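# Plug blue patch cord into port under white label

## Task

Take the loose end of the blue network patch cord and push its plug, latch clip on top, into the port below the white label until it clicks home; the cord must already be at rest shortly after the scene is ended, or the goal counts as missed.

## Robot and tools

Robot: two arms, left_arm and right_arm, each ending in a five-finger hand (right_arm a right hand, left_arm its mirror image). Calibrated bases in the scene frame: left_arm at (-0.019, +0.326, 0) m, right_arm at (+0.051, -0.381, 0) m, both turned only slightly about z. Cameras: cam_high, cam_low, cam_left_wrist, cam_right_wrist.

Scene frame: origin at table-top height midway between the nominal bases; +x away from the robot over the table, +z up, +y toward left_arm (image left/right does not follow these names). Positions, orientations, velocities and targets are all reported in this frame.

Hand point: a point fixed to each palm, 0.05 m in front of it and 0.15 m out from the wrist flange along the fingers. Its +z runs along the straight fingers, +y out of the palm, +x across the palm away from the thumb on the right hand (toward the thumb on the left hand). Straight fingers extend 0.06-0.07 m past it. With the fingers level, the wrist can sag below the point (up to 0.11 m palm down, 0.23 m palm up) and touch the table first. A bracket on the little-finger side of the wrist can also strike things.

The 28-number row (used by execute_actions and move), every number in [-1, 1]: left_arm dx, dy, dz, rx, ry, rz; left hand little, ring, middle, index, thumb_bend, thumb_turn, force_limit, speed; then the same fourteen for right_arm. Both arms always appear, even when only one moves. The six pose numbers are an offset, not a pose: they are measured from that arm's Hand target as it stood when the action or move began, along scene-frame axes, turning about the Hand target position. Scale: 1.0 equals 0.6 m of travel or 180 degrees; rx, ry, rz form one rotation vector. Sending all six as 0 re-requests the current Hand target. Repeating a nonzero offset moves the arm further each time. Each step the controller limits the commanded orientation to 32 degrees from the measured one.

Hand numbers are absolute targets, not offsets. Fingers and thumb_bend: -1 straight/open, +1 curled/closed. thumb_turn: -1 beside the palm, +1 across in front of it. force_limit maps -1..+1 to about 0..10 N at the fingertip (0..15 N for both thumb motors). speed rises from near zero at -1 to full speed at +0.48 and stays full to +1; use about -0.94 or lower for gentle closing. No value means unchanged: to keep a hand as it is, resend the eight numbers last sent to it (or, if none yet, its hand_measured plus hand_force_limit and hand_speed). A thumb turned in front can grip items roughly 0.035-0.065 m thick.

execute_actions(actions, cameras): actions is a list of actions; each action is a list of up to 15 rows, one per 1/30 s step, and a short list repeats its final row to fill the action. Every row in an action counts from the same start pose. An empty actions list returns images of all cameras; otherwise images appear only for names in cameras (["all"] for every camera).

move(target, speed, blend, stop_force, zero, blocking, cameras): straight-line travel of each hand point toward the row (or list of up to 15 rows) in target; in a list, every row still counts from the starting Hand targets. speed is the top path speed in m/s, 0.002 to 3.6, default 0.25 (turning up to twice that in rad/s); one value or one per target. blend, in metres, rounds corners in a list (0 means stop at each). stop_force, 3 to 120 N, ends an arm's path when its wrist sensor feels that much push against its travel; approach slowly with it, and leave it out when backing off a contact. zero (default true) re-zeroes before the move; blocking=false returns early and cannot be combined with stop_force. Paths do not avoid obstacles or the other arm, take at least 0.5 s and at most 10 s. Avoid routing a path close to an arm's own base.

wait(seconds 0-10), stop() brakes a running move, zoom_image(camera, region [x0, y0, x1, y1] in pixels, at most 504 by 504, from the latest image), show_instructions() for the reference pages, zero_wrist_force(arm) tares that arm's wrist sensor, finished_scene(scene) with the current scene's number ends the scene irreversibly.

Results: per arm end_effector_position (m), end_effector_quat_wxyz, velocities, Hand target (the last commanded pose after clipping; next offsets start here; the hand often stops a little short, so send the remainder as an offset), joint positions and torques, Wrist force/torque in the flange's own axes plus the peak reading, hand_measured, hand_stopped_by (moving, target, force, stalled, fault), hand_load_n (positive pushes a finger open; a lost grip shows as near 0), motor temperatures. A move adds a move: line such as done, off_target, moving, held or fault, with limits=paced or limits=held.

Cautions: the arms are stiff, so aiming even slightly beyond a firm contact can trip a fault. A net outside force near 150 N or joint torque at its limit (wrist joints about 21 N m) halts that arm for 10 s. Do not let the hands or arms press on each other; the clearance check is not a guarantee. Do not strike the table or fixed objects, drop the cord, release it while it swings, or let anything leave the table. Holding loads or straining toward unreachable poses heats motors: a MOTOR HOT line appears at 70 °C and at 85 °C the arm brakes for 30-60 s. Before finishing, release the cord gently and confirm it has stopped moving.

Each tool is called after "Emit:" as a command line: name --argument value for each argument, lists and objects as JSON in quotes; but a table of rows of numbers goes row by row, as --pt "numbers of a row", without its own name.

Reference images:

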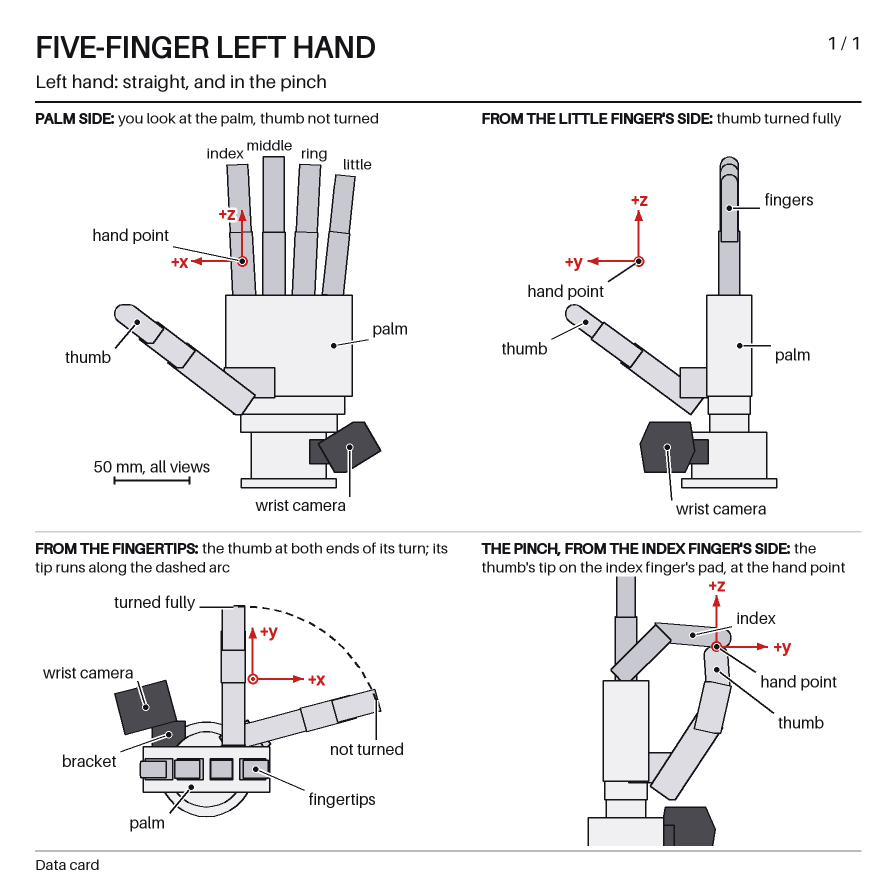

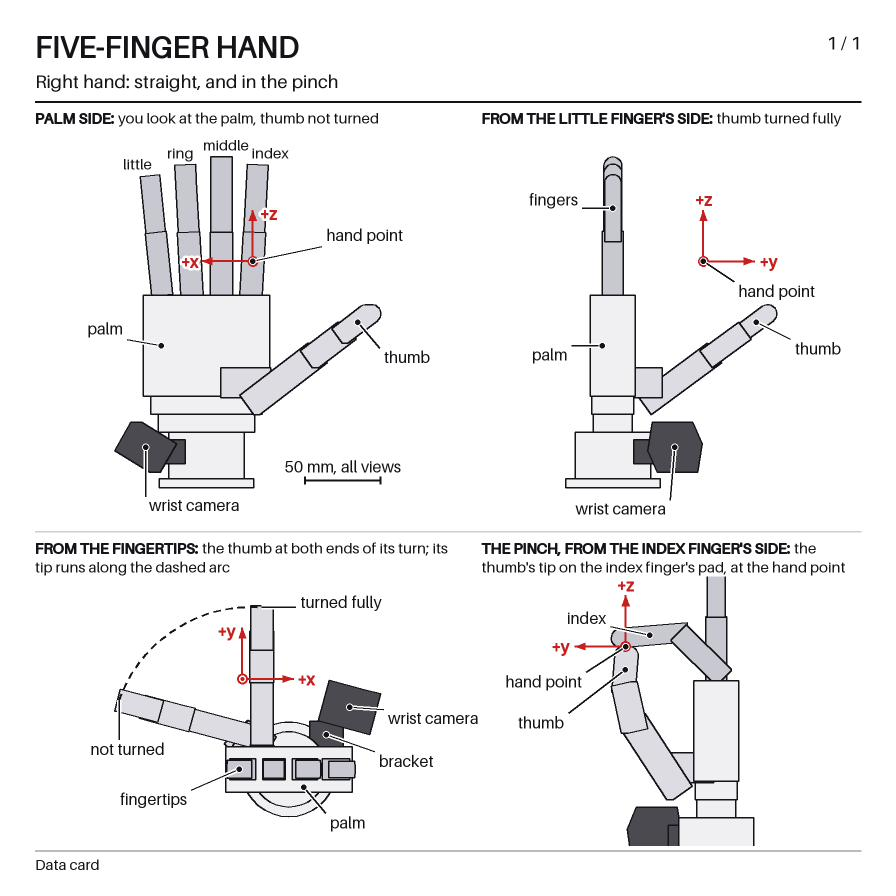

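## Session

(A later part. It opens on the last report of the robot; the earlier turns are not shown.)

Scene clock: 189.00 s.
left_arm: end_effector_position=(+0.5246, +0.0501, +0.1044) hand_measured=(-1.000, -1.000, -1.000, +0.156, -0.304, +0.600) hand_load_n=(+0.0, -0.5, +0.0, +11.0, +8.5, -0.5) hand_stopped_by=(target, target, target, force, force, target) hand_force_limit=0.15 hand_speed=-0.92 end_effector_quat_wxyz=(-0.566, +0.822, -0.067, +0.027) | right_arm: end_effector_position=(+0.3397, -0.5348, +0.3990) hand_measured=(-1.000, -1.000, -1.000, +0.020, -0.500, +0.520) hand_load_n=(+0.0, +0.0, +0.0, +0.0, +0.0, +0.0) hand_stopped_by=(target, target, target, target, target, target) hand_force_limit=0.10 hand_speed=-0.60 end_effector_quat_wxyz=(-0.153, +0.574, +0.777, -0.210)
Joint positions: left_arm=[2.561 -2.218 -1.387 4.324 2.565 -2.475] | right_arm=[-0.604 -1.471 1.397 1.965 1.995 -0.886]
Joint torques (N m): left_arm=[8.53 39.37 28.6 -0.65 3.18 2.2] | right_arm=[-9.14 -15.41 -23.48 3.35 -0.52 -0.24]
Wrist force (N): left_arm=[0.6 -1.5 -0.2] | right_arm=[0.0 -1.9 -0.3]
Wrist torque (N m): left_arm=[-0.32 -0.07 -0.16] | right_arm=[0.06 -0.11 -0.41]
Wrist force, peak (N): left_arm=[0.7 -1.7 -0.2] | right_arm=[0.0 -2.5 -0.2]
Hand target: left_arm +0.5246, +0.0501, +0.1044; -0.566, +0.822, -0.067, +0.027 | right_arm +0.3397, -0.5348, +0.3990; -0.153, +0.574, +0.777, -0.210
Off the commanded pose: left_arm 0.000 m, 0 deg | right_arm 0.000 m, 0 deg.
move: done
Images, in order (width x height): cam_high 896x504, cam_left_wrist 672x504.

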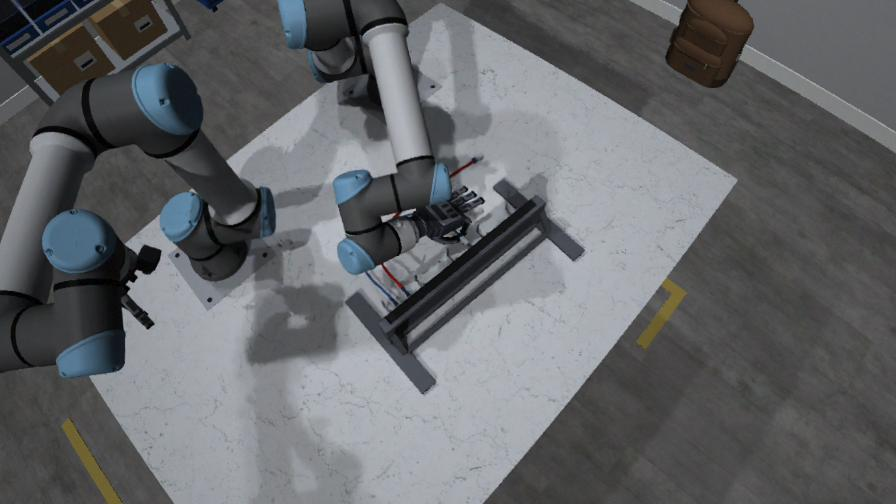

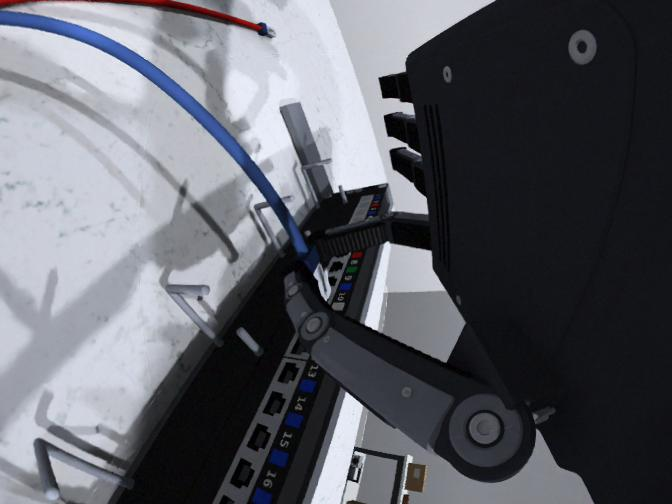

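Emit:
move --target '[0.02,-0.0,-0.0015,0,0,0,-1,-1,-1,0.25,-0.15,0.60,0.15,-0.92,0,0,0,0,0,0,-1,-1,-1,0.02,-0.5,0.52,0.1,-0.6]' --speed 0.008 --stop_force 3 --cameras '["cam_high", "cam_left_wrist"]'

Emit:
zoom_image --camera "cam_left_wrist" --region '[290, 240, 360, 310]'

Emit:
zoom_image --camera "cam_high" --region '[440, 215, 490, 265]'

Scene clock: 192.53 s.
left_arm: end_effector_position=(+0.5366, +0.0501, +0.1035) hand_measured=(-1.000, -1.000, -1.000, +0.156, -0.304, +0.600) hand_load_n=(+0.0, -0.5, +0.0, +11.5, +8.5, -0.5) hand_stopped_by=(target, target, target, force, force, target) hand_force_limit=0.15 hand_speed=-0.92 end_effector_quat_wxyz=(-0.566, +0.822, -0.067, +0.027) | right_arm: end_effector_position=(+0.3397, -0.5348, +0.3990) hand_measured=(-1.000, -1.000, -1.000, +0.020, -0.500, +0.520) hand_load_n=(+0.0, -0.5, +0.0, +0.0, +0.0, +0.0) hand_stopped_by=(target, target, target, target, target, target) hand_force_limit=0.10 hand_speed=-0.60 end_effector_quat_wxyz=(-0.153, +0.574, +0.777, -0.210)
Joint positions: left_arm=[2.571 -2.236 -1.359 4.325 2.573 -2.463] | right_arm=[-0.604 -1.471 1.397 1.965 1.995 -0.886]
Joint torques (N m): left_arm=[7.36 40.65 28.69 1.23 3.17 2.46] | right_arm=[-8.84 -15.69 -23.67 3.29 -0.2 -0.07]
Wrist force (N): left_arm=[0.8 -1.4 -0.3] | right_arm=[-0.2 -1.9 0.0]
Wrist torque (N m): left_arm=[-0.31 -0.10 -0.15] | right_arm=[0.02 -0.09 -0.42]
Wrist force, peak (N): left_arm=[0.8 -1.6 -0.4] | right_arm=[-0.5 -2.5 -0.2]
Hand target: left_arm +0.5366, +0.0501, +0.1035; -0.566, +0.822, -0.067, +0.027 | right_arm +0.3397, -0.5348, +0.3990; -0.153, +0.574, +0.777, -0.210
Off the commanded pose: left_arm 0.000 m, 0 deg | right_arm 0.000 m, 0 deg.
move: done
Images, in order (width x height): cam_high 896x504, cam_left_wrist 672x504.

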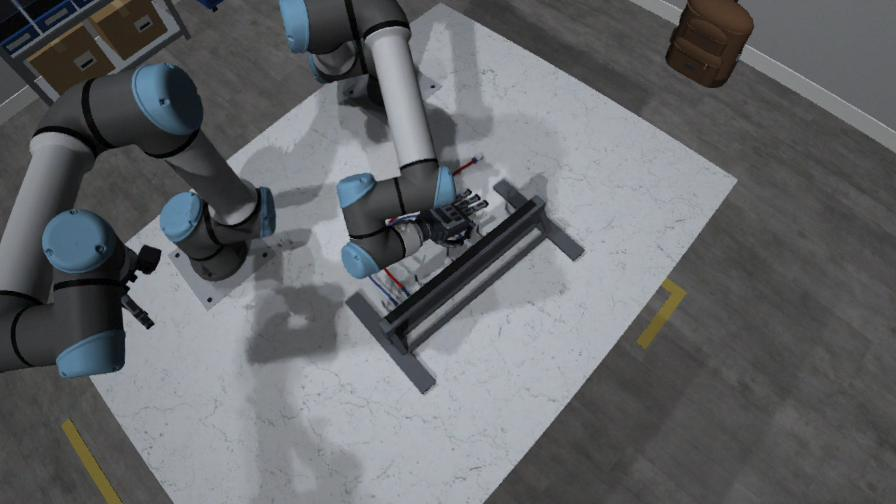

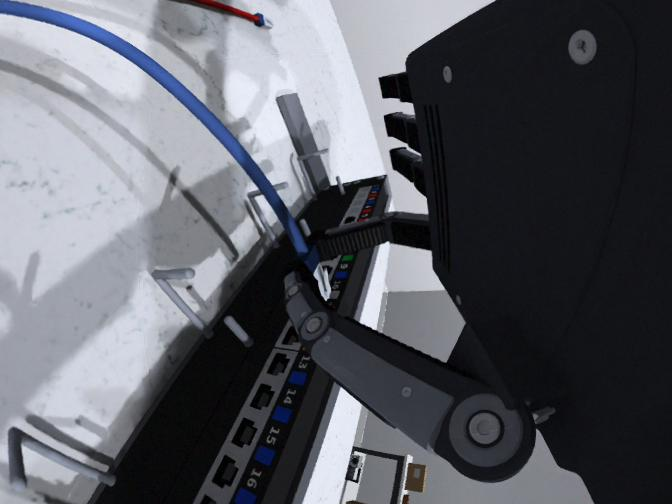

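Scaled by 7.200 from the camera's 672x504 image, which has a finer 960x720 frame.

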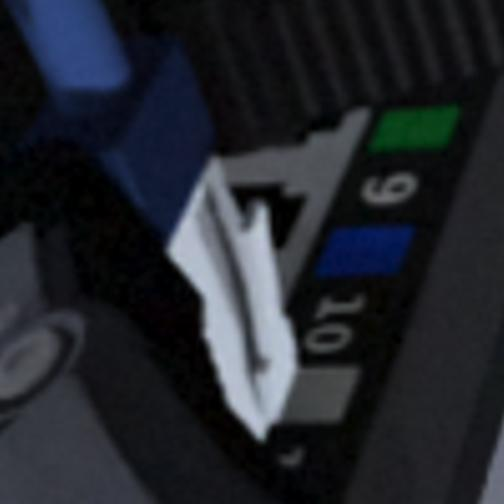

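Scaled by 10.080 from the camera's 896x504 image, which has a finer 1280x720 frame.

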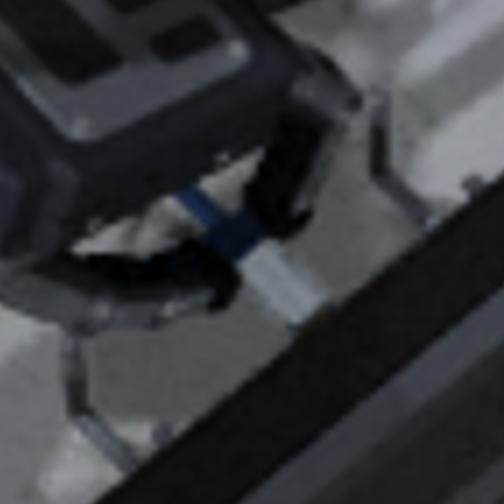

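Emit:
move --target '[-0.005,0.008,-0.01,0,0,0,-1,-1,-1,0.25,-0.15,0.60,0.15,-0.92,0,0,0,0,0,0,-1,-1,-1,0.02,-0.5,0.52,0.1,-0.6]' --speed 0.015 --stop_force 4 --cameras '["cam_high", "cam_left_wrist"]'

Emit:
zoom_image --camera "cam_left_wrist" --region '[290, 240, 360, 310]'

Emit:
zoom_image --camera "cam_high" --region '[440, 215, 490, 265]'

Scene clock: 195.97 s.
left_arm: end_effector_position=(+0.5336, +0.0549, +0.0975) hand_measured=(-1.000, -1.000, -1.000, +0.156, -0.304, +0.600) hand_load_n=(+0.0, +0.0, +0.0, +11.5, +8.5, -1.0) hand_stopped_by=(target, target, target, force, force, target) hand_force_limit=0.15 hand_speed=-0.92 end_effector_quat_wxyz=(-0.566, +0.822, -0.067, +0.027) | right_arm: end_effector_position=(+0.3397, -0.5348, +0.3990) hand_measured=(-1.000, -1.000, -1.000, +0.020, -0.500, +0.520) hand_load_n=(+0.0, +0.0, +0.0, +0.0, +0.0, +0.0) hand_stopped_by=(target, target, target, target, target, target) hand_force_limit=0.10 hand_speed=-0.60 end_effector_quat_wxyz=(-0.153, +0.574, +0.777, -0.210)
Joint positions: left_arm=[2.574 -2.231 -1.387 4.351 2.575 -2.458] | right_arm=[-0.604 -1.471 1.397 1.965 1.995 -0.886]
Joint torques (N m): left_arm=[7.96 61.16 8.33 2.68 3.2 2.18] | right_arm=[-9.53 -16.92 -24.31 3.12 -0.1 0.06]
Wrist force (N): left_arm=[0.8 -1.4 -0.2] | right_arm=[-0.1 -1.6 -0.1]
Wrist torque (N m): left_arm=[-0.31 -0.11 -0.15] | right_arm=[0.08 -0.10 -0.40]
Wrist force, peak (N): left_arm=[0.9 -1.6 -0.4] | right_arm=[-0.3 -2.2 -0.4]
Hand target: left_arm +0.5336, +0.0549, +0.0975; -0.566, +0.822, -0.067, +0.027 | right_arm +0.3397, -0.5348, +0.3990; -0.153, +0.574, +0.777, -0.210
Off the commanded pose: left_arm 0.000 m, 0 deg | right_arm 0.000 m, 0 deg.
move: done
Images, in order (width x height): cam_high 896x504, cam_left_wrist 672x504.

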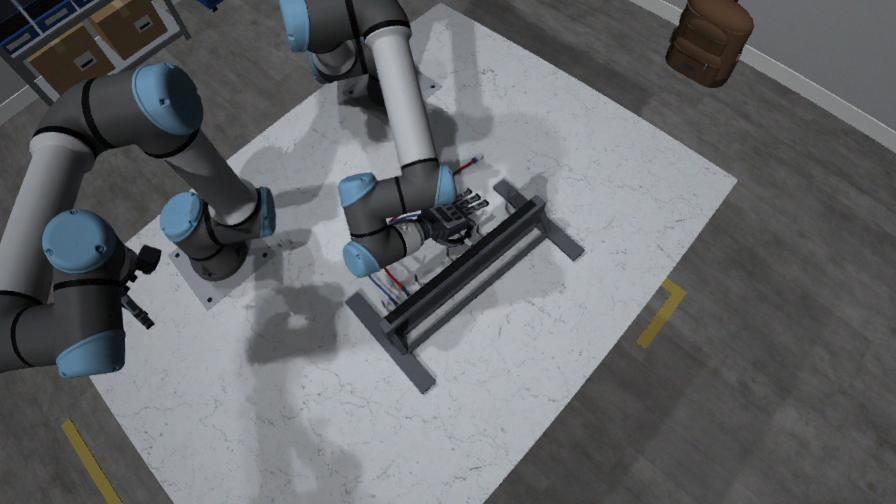

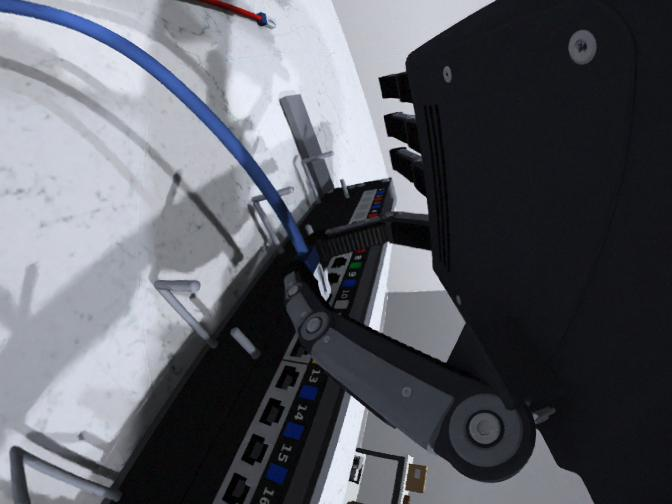

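Scaled by 7.200 from the camera's 672x504 image, which has a finer 960x720 frame.

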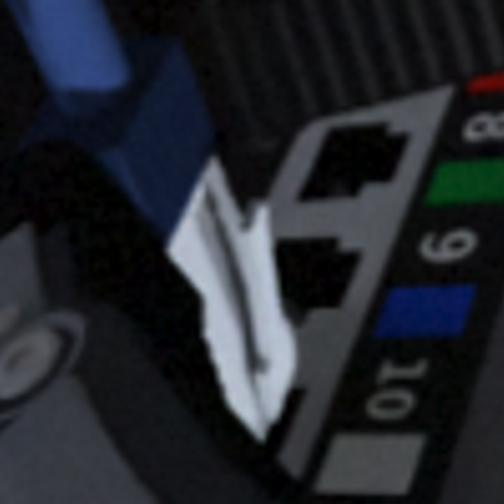

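Scaled by 10.080 from the camera's 896x504 image, which has a finer 1280x720 frame.

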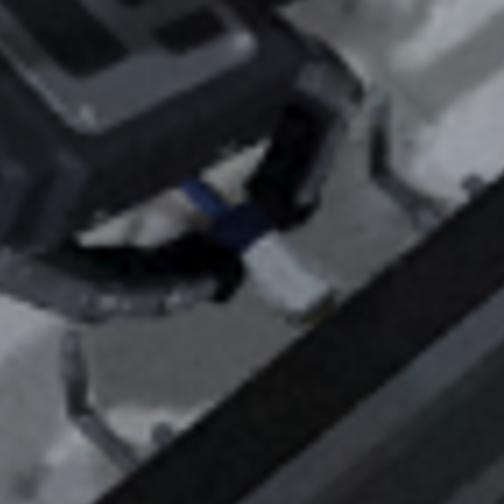

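Emit:
move --target '[0.01,0.0,0,0,0,0,-1,-1,-1,0.25,-0.15,0.60,0.15,-0.92,0,0,0,0,0,0,-1,-1,-1,0.02,-0.5,0.52,0.1,-0.6]' --speed 0.008 --stop_force 3 --cameras '["cam_left_wrist"]'

Emit:
zoom_image --camera "cam_left_wrist" --region '[290, 240, 360, 310]'

Scene clock: 197.83 s.
left_arm: end_effector_position=(+0.5396, +0.0549, +0.0975) hand_measured=(-1.000, -1.000, -1.000, +0.156, -0.304, +0.600) hand_load_n=(+0.0, -0.5, +0.0, +11.5, +9.0, -1.0) hand_stopped_by=(target, target, target, force, force, target) hand_force_limit=0.15 hand_speed=-0.92 end_effector_quat_wxyz=(-0.566, +0.822, -0.067, +0.027) | right_arm: end_effector_position=(+0.3397, -0.5348, +0.3990) hand_measured=(-1.000, -1.000, -1.000, +0.020, -0.500, +0.520) hand_load_n=(+0.0, +0.0, +0.0, +0.0, +0.0, +0.0) hand_stopped_by=(target, target, target, target, target, target) hand_force_limit=0.10 hand_speed=-0.60 end_effector_quat_wxyz=(-0.153, +0.574, +0.777, -0.210)
Joint positions: left_arm=[2.579 -2.24 -1.372 4.35 2.579 -2.452] | right_arm=[-0.604 -1.471 1.397 1.965 1.995 -0.886]
Joint torques (N m): left_arm=[8.24 40.82 28.37 -0.51 3.34 2.36] | right_arm=[-9.54 -15.64 -23.87 3.01 -0.21 0.01]
Wrist force (N): left_arm=[0.6 -1.5 -0.5] | right_arm=[-0.1 -2.1 -0.1]
Wrist torque (N m): left_arm=[-0.30 -0.08 -0.16] | right_arm=[0.01 -0.09 -0.42]
Wrist force, peak (N): left_arm=[0.8 -1.6 -0.1] | right_arm=[-0.2 -2.2 -0.4]
Hand target: left_arm +0.5396, +0.0549, +0.0975; -0.566, +0.822, -0.067, +0.027 | right_arm +0.3397, -0.5348, +0.3990; -0.153, +0.574, +0.777, -0.210
Off the commanded pose: left_arm 0.000 m, 0 deg | right_arm 0.000 m, 0 deg.
move: done
Images, in order (width x height): cam_left_wrist 672x504.

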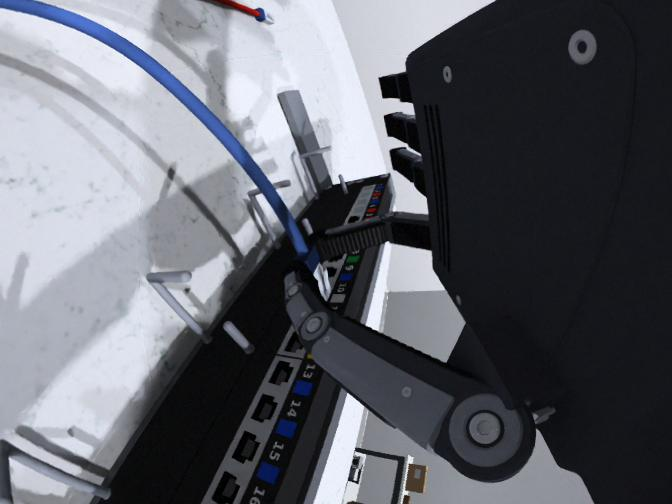

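Scaled by 7.200 from the camera's 672x504 image, which has a finer 960x720 frame.

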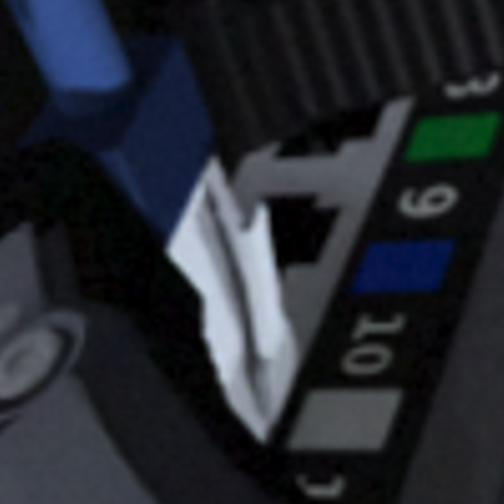

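Emit:
move --target '[0.0067,0.0,0,0,0,0,-1,-1,-1,0.25,-0.15,0.60,0.15,-0.92,0,0,0,0,0,0,-1,-1,-1,0.02,-0.5,0.52,0.1,-0.6]' --speed 0.006 --stop_force 3 --cameras '["cam_left_wrist"]'

Emit:
zoom_image --camera "cam_left_wrist" --region '[290, 240, 360, 310]'

Scene clock: 199.70 s.
left_arm: end_effector_position=(+0.5424, +0.0549, +0.0975) hand_measured=(-1.000, -1.000, -1.000, +0.156, -0.304, +0.600) hand_load_n=(+0.0, +0.0, +0.0, +11.5, +8.5, -2.0) hand_stopped_by=(target, target, target, force, force, target) hand_force_limit=0.15 hand_speed=-0.92 end_effector_quat_wxyz=(-0.566, +0.822, -0.067, +0.027) | right_arm: end_effector_position=(+0.3397, -0.5348, +0.3990) hand_measured=(-1.000, -1.000, -1.000, +0.020, -0.500, +0.520) hand_load_n=(+0.0, +0.0, +0.0, +0.0, +0.0, +0.0) hand_stopped_by=(target, target, target, target, target, target) hand_force_limit=0.10 hand_speed=-0.60 end_effector_quat_wxyz=(-0.153, +0.574, +0.777, -0.210)
Joint positions: left_arm=[2.581 -2.244 -1.365 4.349 2.581 -2.449] | right_arm=[-0.604 -1.471 1.397 1.965 1.995 -0.886]
Joint torques (N m): left_arm=[-8.62 60.3 9.89 3.63 -0.35 -2.55] | right_arm=[-9.3 -15.27 -24.23 3.32 -0.25 0.19]
Wrist force (N): left_arm=[-2.1 -0.9 0.2] | right_arm=[-0.4 -2.0 -0.1]
Wrist torque (N m): left_arm=[-0.30 -0.08 -0.11] | right_arm=[0.03 -0.04 -0.44]
Wrist force, peak (N): left_arm=[-4.6 -1.7 0.2] | right_arm=[-0.2 -2.3 -0.3]
Hand target: left_arm +0.5424, +0.0549, +0.0975; -0.566, +0.822, -0.067, +0.027 (not the last commanded pose) | right_arm +0.3397, -0.5348, +0.3990; -0.153, +0.574, +0.777, -0.210
Off the commanded pose: left_arm 0.001 m, 0 deg | right_arm 0.000 m, 0 deg.
move: contact (left_arm)
Images, in order (width x height): cam_left_wrist 672x504.

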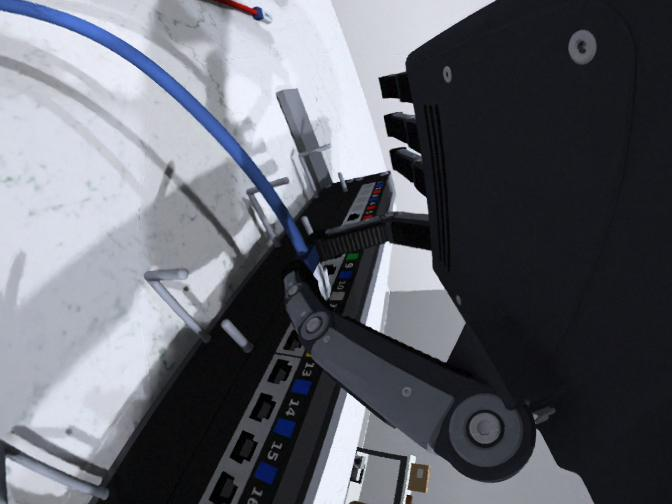

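Scaled by 7.200 from the camera's 672x504 image, which has a finer 960x720 frame.

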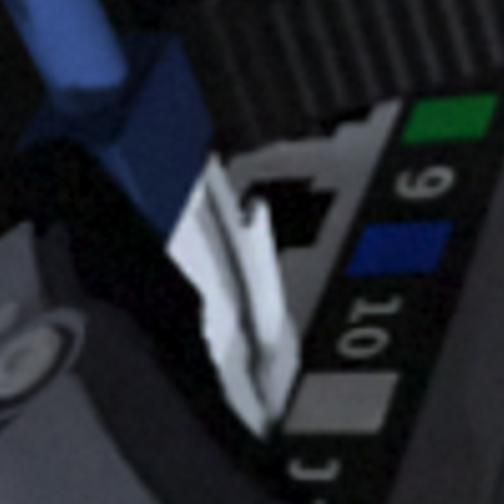

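Emit:
move --pt "-0.005 0.0 0 0 0 0 -1 -1 -1 0.25 -0.15 0.60 0.15 -0.92 0 0 0 0 0 0 -1 -1 -1 0.02 -0.5 0.52 0.1 -0.6" --pt "-0.005 0.006 -0.0053 0 0 0 -1 -1 -1 0.25 -0.15 0.60 0.15 -0.92 0 0 0 0 0 0 -1 -1 -1 0.02 -0.5 0.52 0.1 -0.6" --speed 0.01 --cameras '["cam_left_wrist"]'

Emit:
zoom_image --camera "cam_left_wrist" --region '[290, 240, 360, 310]'

Scene clock: 201.53 s.
left_arm: end_effector_position=(+0.5394, +0.0584, +0.0944) hand_measured=(-1.000, -1.000, -1.000, +0.156, -0.304, +0.600) hand_load_n=(+0.0, +0.0, +0.0, +11.5, +8.5, -1.0) hand_stopped_by=(target, target, target, force, force, target) hand_force_limit=0.15 hand_speed=-0.92 end_effector_quat_wxyz=(-0.566, +0.822, -0.067, +0.027) | right_arm: end_effector_position=(+0.3397, -0.5348, +0.3990) hand_measured=(-1.000, -1.000, -1.000, +0.020, -0.500, +0.520) hand_load_n=(+0.0, -0.5, +0.0, +0.0, +0.0, +0.0) hand_stopped_by=(target, target, target, target, target, target) hand_force_limit=0.10 hand_speed=-0.60 end_effector_quat_wxyz=(-0.153, +0.574, +0.777, -0.210)
Joint positions: left_arm=[2.583 -2.237 -1.387 4.366 2.582 -2.447] | right_arm=[-0.604 -1.471 1.397 1.965 1.995 -0.886]
Joint torques (N m): left_arm=[7.69 61.35 8.17 2.32 3.31 1.98] | right_arm=[-8.54 -15.15 -23.72 3.26 -0.18 -0.12]
Wrist force (N): left_arm=[0.6 -1.4 -0.1] | right_arm=[-0.5 -2.1 -0.2]
Wrist torque (N m): left_arm=[-0.32 -0.07 0.03] | right_arm=[0.01 -0.05 -0.45]
Wrist force, peak (N): left_arm=[-2.4 -1.9 -0.4] | right_arm=[-0.1 -2.2 -0.1]
Hand target: left_arm +0.5394, +0.0585, +0.0943; -0.566, +0.822, -0.067, +0.027 | right_arm +0.3397, -0.5348, +0.3990; -0.153, +0.574, +0.777, -0.210
Off the commanded pose: left_arm 0.000 m, 0 deg | right_arm 0.000 m, 0 deg.
move: done
Images, in order (width x height): cam_left_wrist 672x504.

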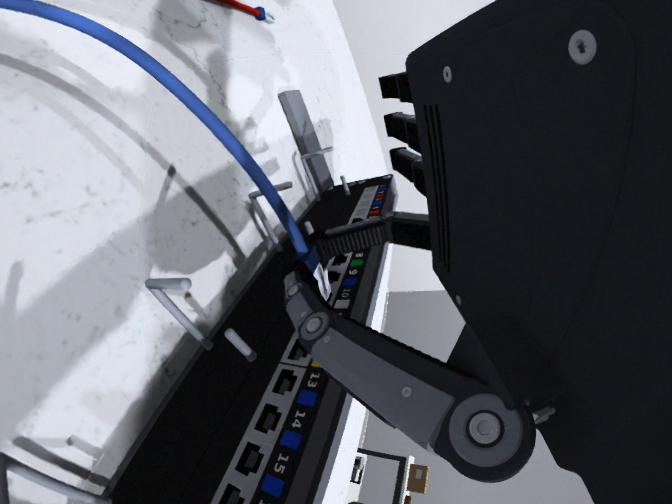

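Scaled by 7.200 from the camera's 672x504 image, which has a finer 960x720 frame.

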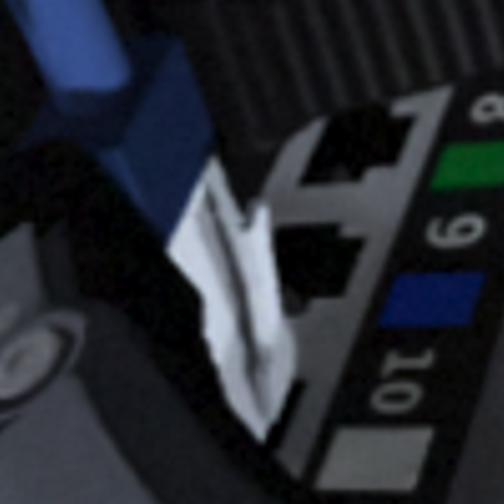

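Emit:
move --target '[0.0117,0.0,0,0,0,0,-1,-1,-1,0.25,-0.15,0.60,0.15,-0.92,0,0,0,0,0,0,-1,-1,-1,0.02,-0.5,0.52,0.1,-0.6]' --speed 0.006 --stop_force 3 --cameras '["cam_left_wrist"]'

Emit:
zoom_image --camera "cam_left_wrist" --region '[290, 240, 360, 310]'

Scene clock: 203.47 s.
left_arm: end_effector_position=(+0.5428, +0.0585, +0.0943) hand_measured=(-1.000, -1.000, -1.000, +0.156, -0.304, +0.600) hand_load_n=(-0.5, +0.0, +0.0, +12.0, +8.0, -2.5) hand_stopped_by=(target, target, target, force, force, target) hand_force_limit=0.15 hand_speed=-0.92 end_effector_quat_wxyz=(-0.566, +0.822, -0.067, +0.027) | right_arm: end_effector_position=(+0.3397, -0.5348, +0.3990) hand_measured=(-1.000, -1.000, -1.000, +0.020, -0.500, +0.520) hand_load_n=(+0.0, +0.0, +0.0, +0.0, +0.0, -0.5) hand_stopped_by=(target, target, target, target, target, target) hand_force_limit=0.10 hand_speed=-0.60 end_effector_quat_wxyz=(-0.153, +0.574, +0.777, -0.210)
Joint positions: left_arm=[2.586 -2.242 -1.378 4.366 2.584 -2.443] | right_arm=[-0.604 -1.471 1.397 1.965 1.995 -0.886]
Joint torques (N m): left_arm=[-9.95 62.14 11.02 3.47 -0.72 -2.59] | right_arm=[-9.5 -15.63 -23.88 3.04 -0.17 0.21]
Wrist force (N): left_arm=[-2.3 -1.5 0.3] | right_arm=[-0.1 -1.7 -0.3]
Wrist torque (N m): left_arm=[-0.31 -0.07 -0.10] | right_arm=[0.08 -0.08 -0.41]
Wrist force, peak (N): left_arm=[-4.5 -1.8 0.5] | right_arm=[-0.1 -2.2 -0.4]
Hand target: left_arm +0.5428, +0.0585, +0.0943; -0.566, +0.822, -0.067, +0.027 (not the last commanded pose) | right_arm +0.3397, -0.5348, +0.3990; -0.153, +0.574, +0.777, -0.210
Off the commanded pose: left_arm 0.004 m, 0 deg | right_arm 0.000 m, 0 deg.
move: contact (left_arm)
Images, in order (width x height): cam_left_wrist 672x504.

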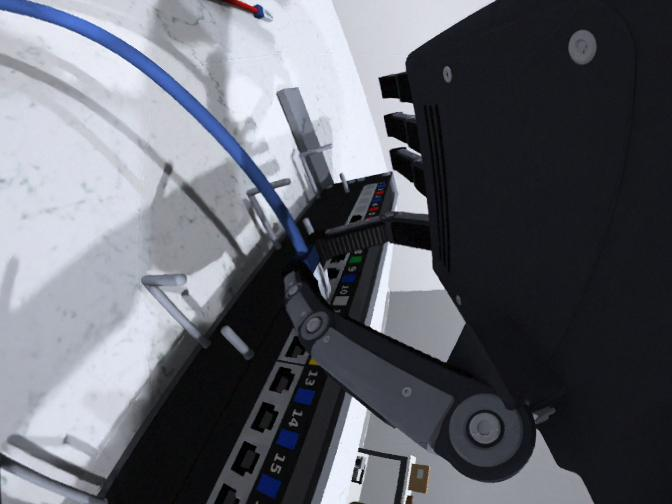

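Scaled by 7.200 from the camera's 672x504 image, which has a finer 960x720 frame.

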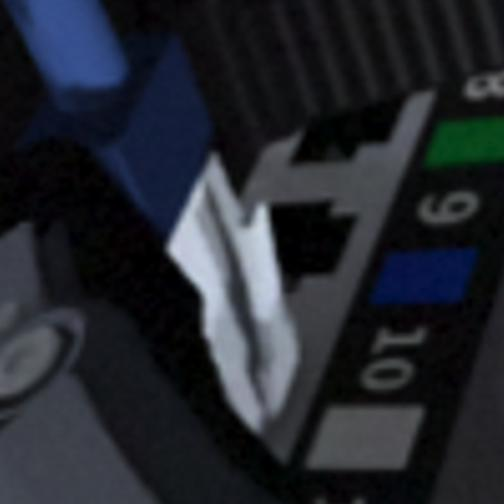

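Emit:
zoom_image --camera "cam_left_wrist" --region '[315, 250, 355, 310]'

Emit:
zoom_image --camera "cam_left_wrist" --region '[220, 330, 330, 440]'

Scaled by 8.400 from the camera's 672x504 image, which has a finer 960x720 frame.

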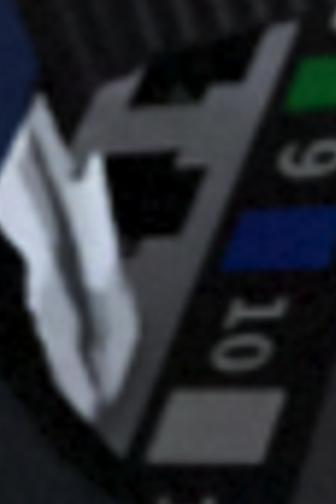

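Scaled by 4.582 from the camera's 672x504 image, which has a finer 960x720 frame.

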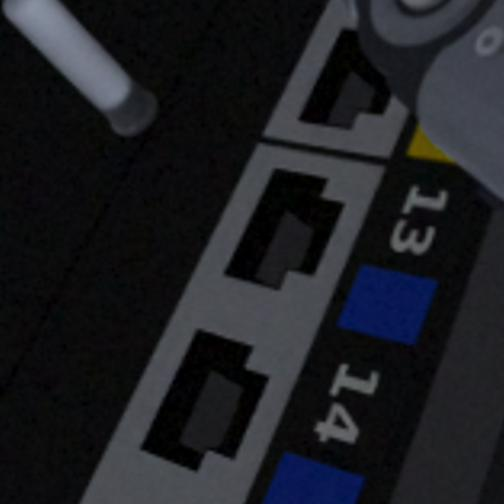

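Emit:
move --pt "-0.003 0.0 0 0 0 0 -1 -1 -1 0.25 -0.15 0.60 0.15 -0.92 0 0 0 0 0 0 -1 -1 -1 0.02 -0.5 0.52 0.1 -0.6" --pt "-0.003 0.0017 -0.0035 0 0 0 -1 -1 -1 0.25 -0.15 0.60 0.15 -0.92 0 0 0 0 0 0 -1 -1 -1 0.02 -0.5 0.52 0.1 -0.6" --speed 0.01

Emit:
move --target '[0.0117,0.0,0,0,0,0,-1,-1,-1,0.25,-0.15,0.60,0.15,-0.92,0,0,0,0,0,0,-1,-1,-1,0.02,-0.5,0.52,0.1,-0.6]' --speed 0.006 --stop_force 3 --cameras '["cam_left_wrist"]'

Emit:
zoom_image --camera "cam_left_wrist" --region '[300, 250, 350, 310]'

Scene clock: 206.00 s.
left_arm: end_effector_position=(+0.5410, +0.0595, +0.0924) hand_measured=(-1.000, -1.000, -1.000, +0.156, -0.304, +0.600) hand_load_n=(+0.0, -0.5, -0.5, +11.5, +9.0, -0.5) hand_stopped_by=(target, target, target, force, force, target) hand_force_limit=0.15 hand_speed=-0.92 end_effector_quat_wxyz=(-0.566, +0.822, -0.067, +0.027) | right_arm: end_effector_position=(+0.3397, -0.5348, +0.3990) hand_measured=(-1.000, -1.000, -1.000, +0.020, -0.500, +0.520) hand_load_n=(+0.0, +0.0, +0.0, +0.0, +0.0, +0.0) hand_stopped_by=(target, target, target, target, target, target) hand_force_limit=0.10 hand_speed=-0.60 end_effector_quat_wxyz=(-0.153, +0.574, +0.777, -0.210)
Joint positions: left_arm=[2.586 -2.24 -1.388 4.373 2.584 -2.444] | right_arm=[-0.604 -1.471 1.397 1.965 1.995 -0.886]
Joint torques (N m): left_arm=[7.26 40.15 7.71 2.56 3.38 2.35] | right_arm=[-9.71 -15.09 -23.31 3.18 -0.13 0.32]
Wrist force (N): left_arm=[0.7 -1.4 -0.2] | right_arm=[-0.4 -1.7 -0.3]
Wrist torque (N m): left_arm=[-0.31 -0.10 0.04] | right_arm=[0.08 -0.06 -0.43]
Wrist force, peak (N): left_arm=[-2.5 -2.0 0.0] | right_arm=[-0.1 -2.2 -0.2]
Hand target: left_arm +0.5410, +0.0595, +0.0922; -0.566, +0.822, -0.067, +0.027 | right_arm +0.3397, -0.5348, +0.3990; -0.153, +0.574, +0.777, -0.210
Off the commanded pose: left_arm 0.000 m, 0 deg | right_arm 0.000 m, 0 deg.
move: done

Scene clock: 208.23 s.
left_arm: end_effector_position=(+0.5468, +0.0595, +0.0922) hand_measured=(-1.000, -1.000, -1.000, +0.156, -0.304, +0.600) hand_load_n=(+0.0, +0.0, +0.0, +9.5, +10.5, -3.5) hand_stopped_by=(target, target, target, force, force, target) hand_force_limit=0.15 hand_speed=-0.92 end_effector_quat_wxyz=(-0.566, +0.822, -0.068, +0.027) | right_arm: end_effector_position=(+0.3397, -0.5348, +0.3990) hand_measured=(-1.000, -1.000, -1.000, +0.020, -0.500, +0.520) hand_load_n=(+0.0, -0.5, +0.0, +0.0, +0.0, +0.0) hand_stopped_by=(target, target, target, target, target, target) hand_force_limit=0.10 hand_speed=-0.60 end_effector_quat_wxyz=(-0.153, +0.574, +0.777, -0.210)
Joint positions: left_arm=[2.591 -2.249 -1.373 4.373 2.587 -2.438] | right_arm=[-0.604 -1.471 1.397 1.965 1.995 -0.886]
Joint torques (N m): left_arm=[-10.03 63.66 9.3 2.42 -0.9 -2.25] | right_arm=[-8.56 -15.41 -23.43 3.13 0.02 0.18]
Wrist force (N): left_arm=[0.1 -0.1 -0.6] | right_arm=[-0.1 -1.9 -0.1]
Wrist torque (N m): left_arm=[-0.28 -0.08 -0.09] | right_arm=[0.04 -0.10 -0.42]
Wrist force, peak (N): left_arm=[-2.4 -0.9 -0.9] | right_arm=[0.0 -2.5 -0.2]
Hand target: left_arm +0.5468, +0.0595, +0.0922; -0.566, +0.822, -0.067, +0.027 (not the last commanded pose) | right_arm +0.3397, -0.5348, +0.3990; -0.153, +0.574, +0.777, -0.210
Off the commanded pose: left_arm 0.001 m, 0 deg | right_arm 0.000 m, 0 deg.
move: contact (left_arm)
Images, in order (width x height): cam_left_wrist 672x504.

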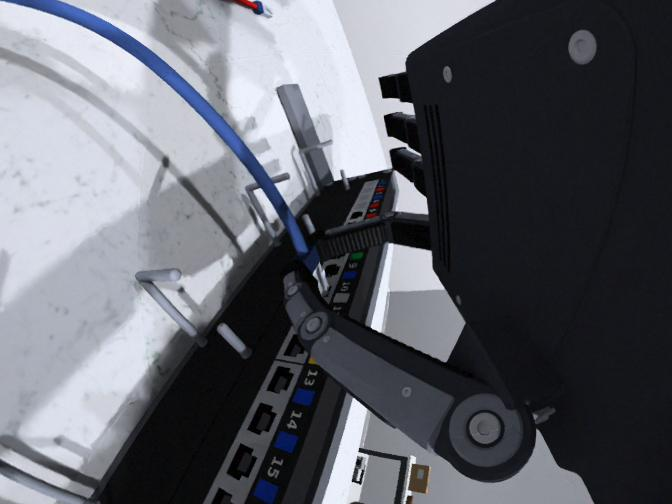

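Scaled by 8.400 from the camera's 672x504 image, which has a finer 960x720 frame.

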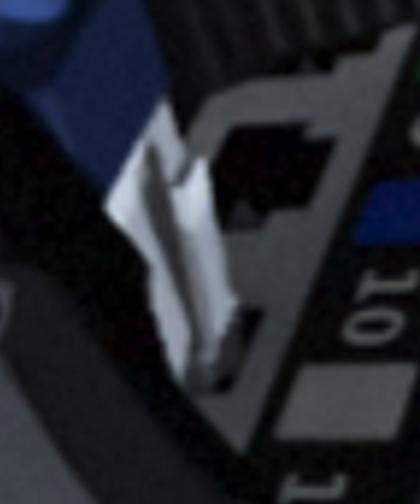

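Emit:
move --target '[0.0167,0.0,0,0,0,0,-1,-1,-1,0.25,-0.15,0.60,0.15,-0.92,0,0,0,0,0,0,-1,-1,-1,0.02,-0.5,0.52,0.1,-0.6]' --speed 0.006 --stop_force 8 --cameras '["cam_left_wrist"]'

Emit:
zoom_image --camera "cam_left_wrist" --region '[300, 250, 350, 310]'

Scene clock: 210.40 s.
left_arm: end_effector_position=(+0.5510, +0.0595, +0.0922) hand_measured=(-1.000, -1.000, -1.000, +0.156, -0.304, +0.600) hand_load_n=(+0.0, -0.5, +0.0, +8.5, +10.5, -7.0) hand_stopped_by=(target, target, target, force, force, target) hand_force_limit=0.15 hand_speed=-0.92 end_effector_quat_wxyz=(-0.566, +0.822, -0.068, +0.027) | right_arm: end_effector_position=(+0.3397, -0.5348, +0.3990) hand_measured=(-1.000, -1.000, -1.000, +0.020, -0.500, +0.520) hand_load_n=(+0.0, +0.0, +0.0, -0.5, +0.0, +0.0) hand_stopped_by=(target, target, target, target, target, target) hand_force_limit=0.10 hand_speed=-0.60 end_effector_quat_wxyz=(-0.153, +0.574, +0.777, -0.210)
Joint positions: left_arm=[2.594 -2.255 -1.363 4.372 2.59 -2.433] | right_arm=[-0.604 -1.471 1.397 1.965 1.995 -0.886]
Joint torques (N m): left_arm=[-7.72 65.44 12.96 4.45 0.43 -2.91] | right_arm=[-9.48 -16.18 -24.3 2.9 0.2 0.22]
Wrist force (N): left_arm=[-6.3 1.5 -1.9] | right_arm=[-0.4 -1.9 -0.1]
Wrist torque (N m): left_arm=[-0.28 -0.03 -0.05] | right_arm=[0.05 -0.06 -0.42]
Wrist force, peak (N): left_arm=[-9.0 0.7 -1.7] | right_arm=[-0.4 -2.1 -0.2]
Hand target: left_arm +0.5510, +0.0595, +0.0922; -0.566, +0.822, -0.068, +0.027 (not the last commanded pose) | right_arm +0.3397, -0.5348, +0.3990; -0.153, +0.574, +0.777, -0.210
Off the commanded pose: left_arm 0.006 m, 0 deg | right_arm 0.000 m, 0 deg.
move: contact (left_arm)
Images, in order (width x height): cam_left_wrist 672x504.

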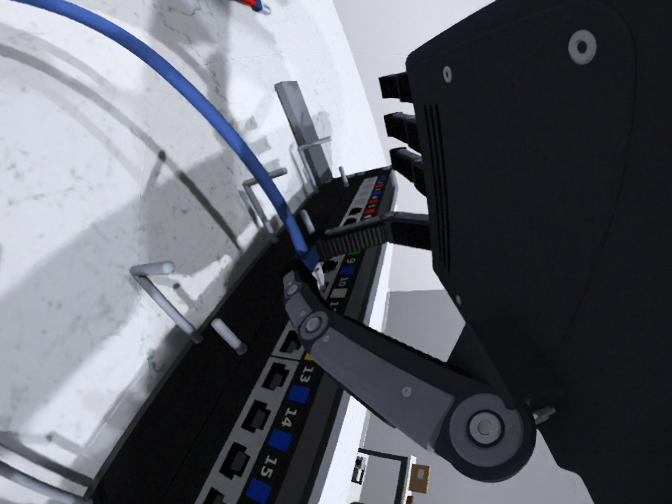

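Scaled by 8.400 from the camera's 672x504 image, which has a finer 960x720 frame.

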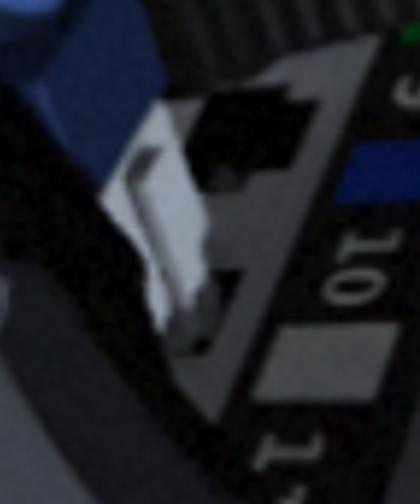

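Emit:
move --target '[0.0167,-0.0008,-0.0008,0,0,0,-1,-1,-1,0.25,-0.15,0.60,0.15,-0.92,0,0,0,0,0,0,-1,-1,-1,0.02,-0.5,0.52,0.1,-0.6]' --speed 0.006 --stop_force 14 --cameras '["cam_left_wrist"]'

Emit:
zoom_image --camera "cam_left_wrist" --region '[300, 250, 350, 310]'

Scene clock: 213.27 s.
left_arm: end_effector_position=(+0.5610, +0.0591, +0.0917) hand_measured=(-1.000, -1.000, -1.000, +0.156, -0.304, +0.600) hand_load_n=(+0.0, +0.0, +0.0, +0.0, +10.0, -12.0) hand_stopped_by=(target, target, target, force, force, target) hand_force_limit=0.15 hand_speed=-0.92 end_effector_quat_wxyz=(-0.566, +0.822, -0.068, +0.027) | right_arm: end_effector_position=(+0.3397, -0.5348, +0.3990) hand_measured=(-1.000, -1.000, -1.000, +0.020, -0.500, +0.520) hand_load_n=(+0.0, +0.0, +0.0, +0.0, +0.0, +0.0) hand_stopped_by=(target, target, target, target, target, target) hand_force_limit=0.10 hand_speed=-0.60 end_effector_quat_wxyz=(-0.153, +0.574, +0.777, -0.210)
Joint positions: left_arm=[2.601 -2.272 -1.336 4.37 2.595 -2.424] | right_arm=[-0.604 -1.471 1.397 1.965 1.995 -0.886]
Joint torques (N m): left_arm=[18.16 40.81 27.64 0 6.19 1.79] | right_arm=[-8.33 -15.88 -22.09 2.97 -0.09 0.57]
Wrist force (N): left_arm=[-7.5 2.2 -14.9] | right_arm=[-0.2 -1.9 -0.3]
Wrist torque (N m): left_arm=[-0.41 0.05 -0.06] | right_arm=[0.06 -0.06 -0.42]
Wrist force, peak (N): left_arm=[-7.5 2.1 -15.0] | right_arm=[-0.2 -2.2 -0.1]
Hand target: left_arm +0.5611, +0.0591, +0.0917; -0.566, +0.822, -0.068, +0.027 | right_arm +0.3397, -0.5348, +0.3990; -0.153, +0.574, +0.777, -0.210
Off the commanded pose: left_arm 0.000 m, 0 deg | right_arm 0.000 m, 0 deg.
move: done
Images, in order (width x height): cam_left_wrist 672x504.

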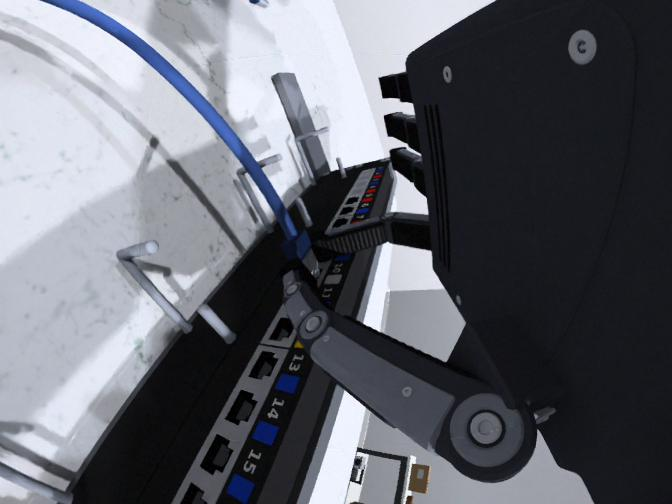

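Scaled by 8.400 from the camera's 672x504 image, which has a finer 960x720 frame.

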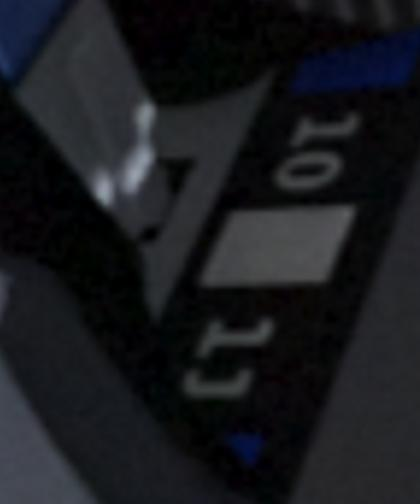

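Emit:
zoom_image --camera "cam_left_wrist" --region '[265, 220, 345, 310]'

Emit:
execute_actions --actions '[]' --cameras '["cam_high", "cam_left_wrist"]'

Emit:
zoom_image --camera "cam_high" --region '[440, 215, 490, 265]'

Scaled by 5.600 from the camera's 672x504 image, which has a finer 960x720 frame.

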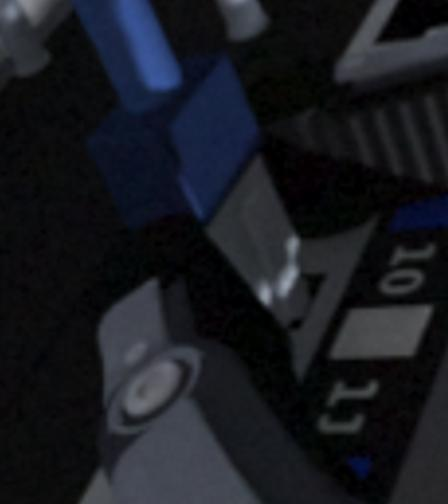

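Scene clock: 213.40 s.
left_arm: end_effector_position=(+0.5611, +0.0591, +0.0917) hand_measured=(-1.000, -1.000, -1.000, +0.156, -0.304, +0.600) hand_load_n=(+0.0, +0.0, +0.0, +0.0, +10.0, -12.0) hand_stopped_by=(target, target, target, force, force, target) hand_force_limit=0.15 hand_speed=-0.92 end_effector_quat_wxyz=(-0.566, +0.822, -0.068, +0.027) | right_arm: end_effector_position=(+0.3397, -0.5348, +0.3990) hand_measured=(-1.000, -1.000, -1.000, +0.020, -0.500, +0.520) hand_load_n=(+0.0, +0.0, +0.0, +0.0, +0.0, +0.0) hand_stopped_by=(target, target, target, target, target, target) hand_force_limit=0.10 hand_speed=-0.60 end_effector_quat_wxyz=(-0.153, +0.574, +0.777, -0.210)
Joint positions: left_arm=[2.601 -2.272 -1.336 4.37 2.595 -2.424] | right_arm=[-0.604 -1.471 1.397 1.965 1.995 -0.886]
Joint velocities: within noise
Joint torques (N m): left_arm=[17.82 40.59 28.46 -0.02 6.08 1.49] | right_arm=[-9.74 -16.16 -23.73 3.04 0.02 0.41]
Motor temperatures (°C): left_arm=[31 32 36 38 40 37] | right_arm=[33 31 33 37 37 39]
Wrist force (N): left_arm=[-7.2 3.0 -14.4] | right_arm=[-0.1 -1.7 -0.2]
Wrist torque (N m): left_arm=[-0.39 0.05 -0.06] | right_arm=[0.07 -0.10 -0.40]
Wrist force, peak (N): left_arm=[-7.2 2.2 -14.8] | right_arm=[-0.1 -2.1 -0.2]
Hand target: left_arm +0.5611, +0.0591, +0.0917; -0.566, +0.822, -0.068, +0.027 | right_arm +0.3397, -0.5348, +0.3990; -0.153, +0.574, +0.777, -0.210
Off the commanded pose: left_arm 0.000 m, 0 deg | right_arm 0.000 m, 0 deg.
Images, in order (width x height): cam_high 896x504, cam_left_wrist 672x504.

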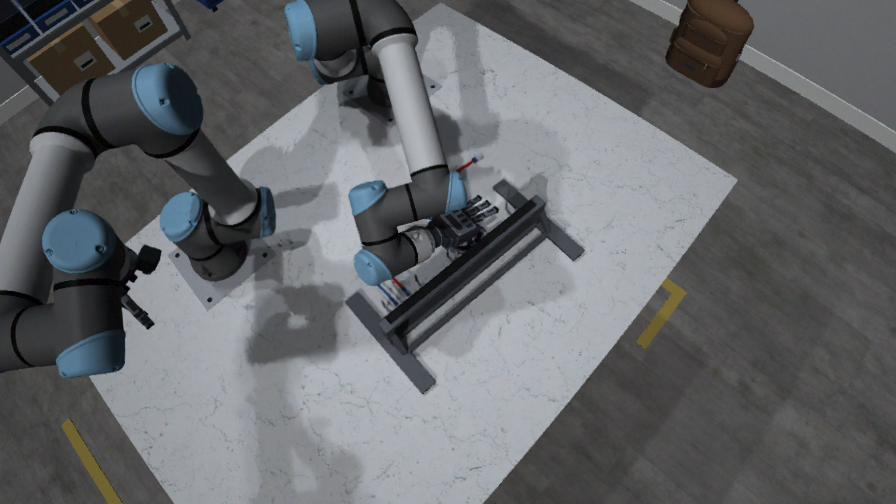

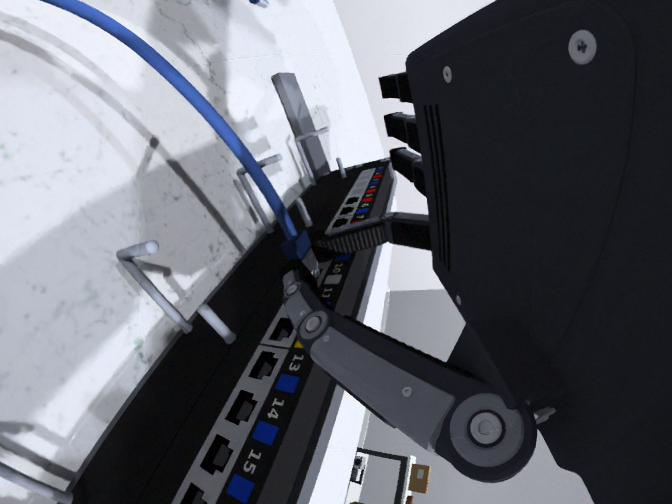

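Scaled by 10.080 from the camera's 896x504 image, which has a finer 1280x720 frame.

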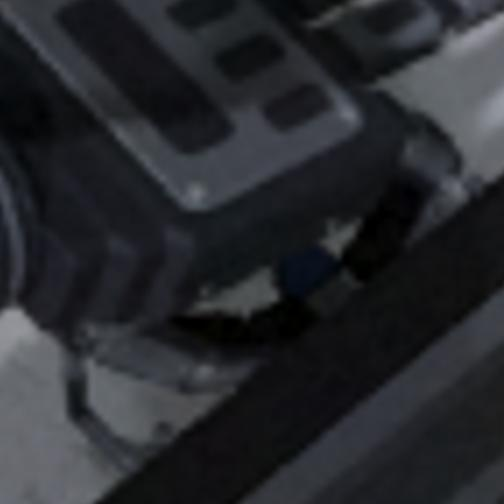

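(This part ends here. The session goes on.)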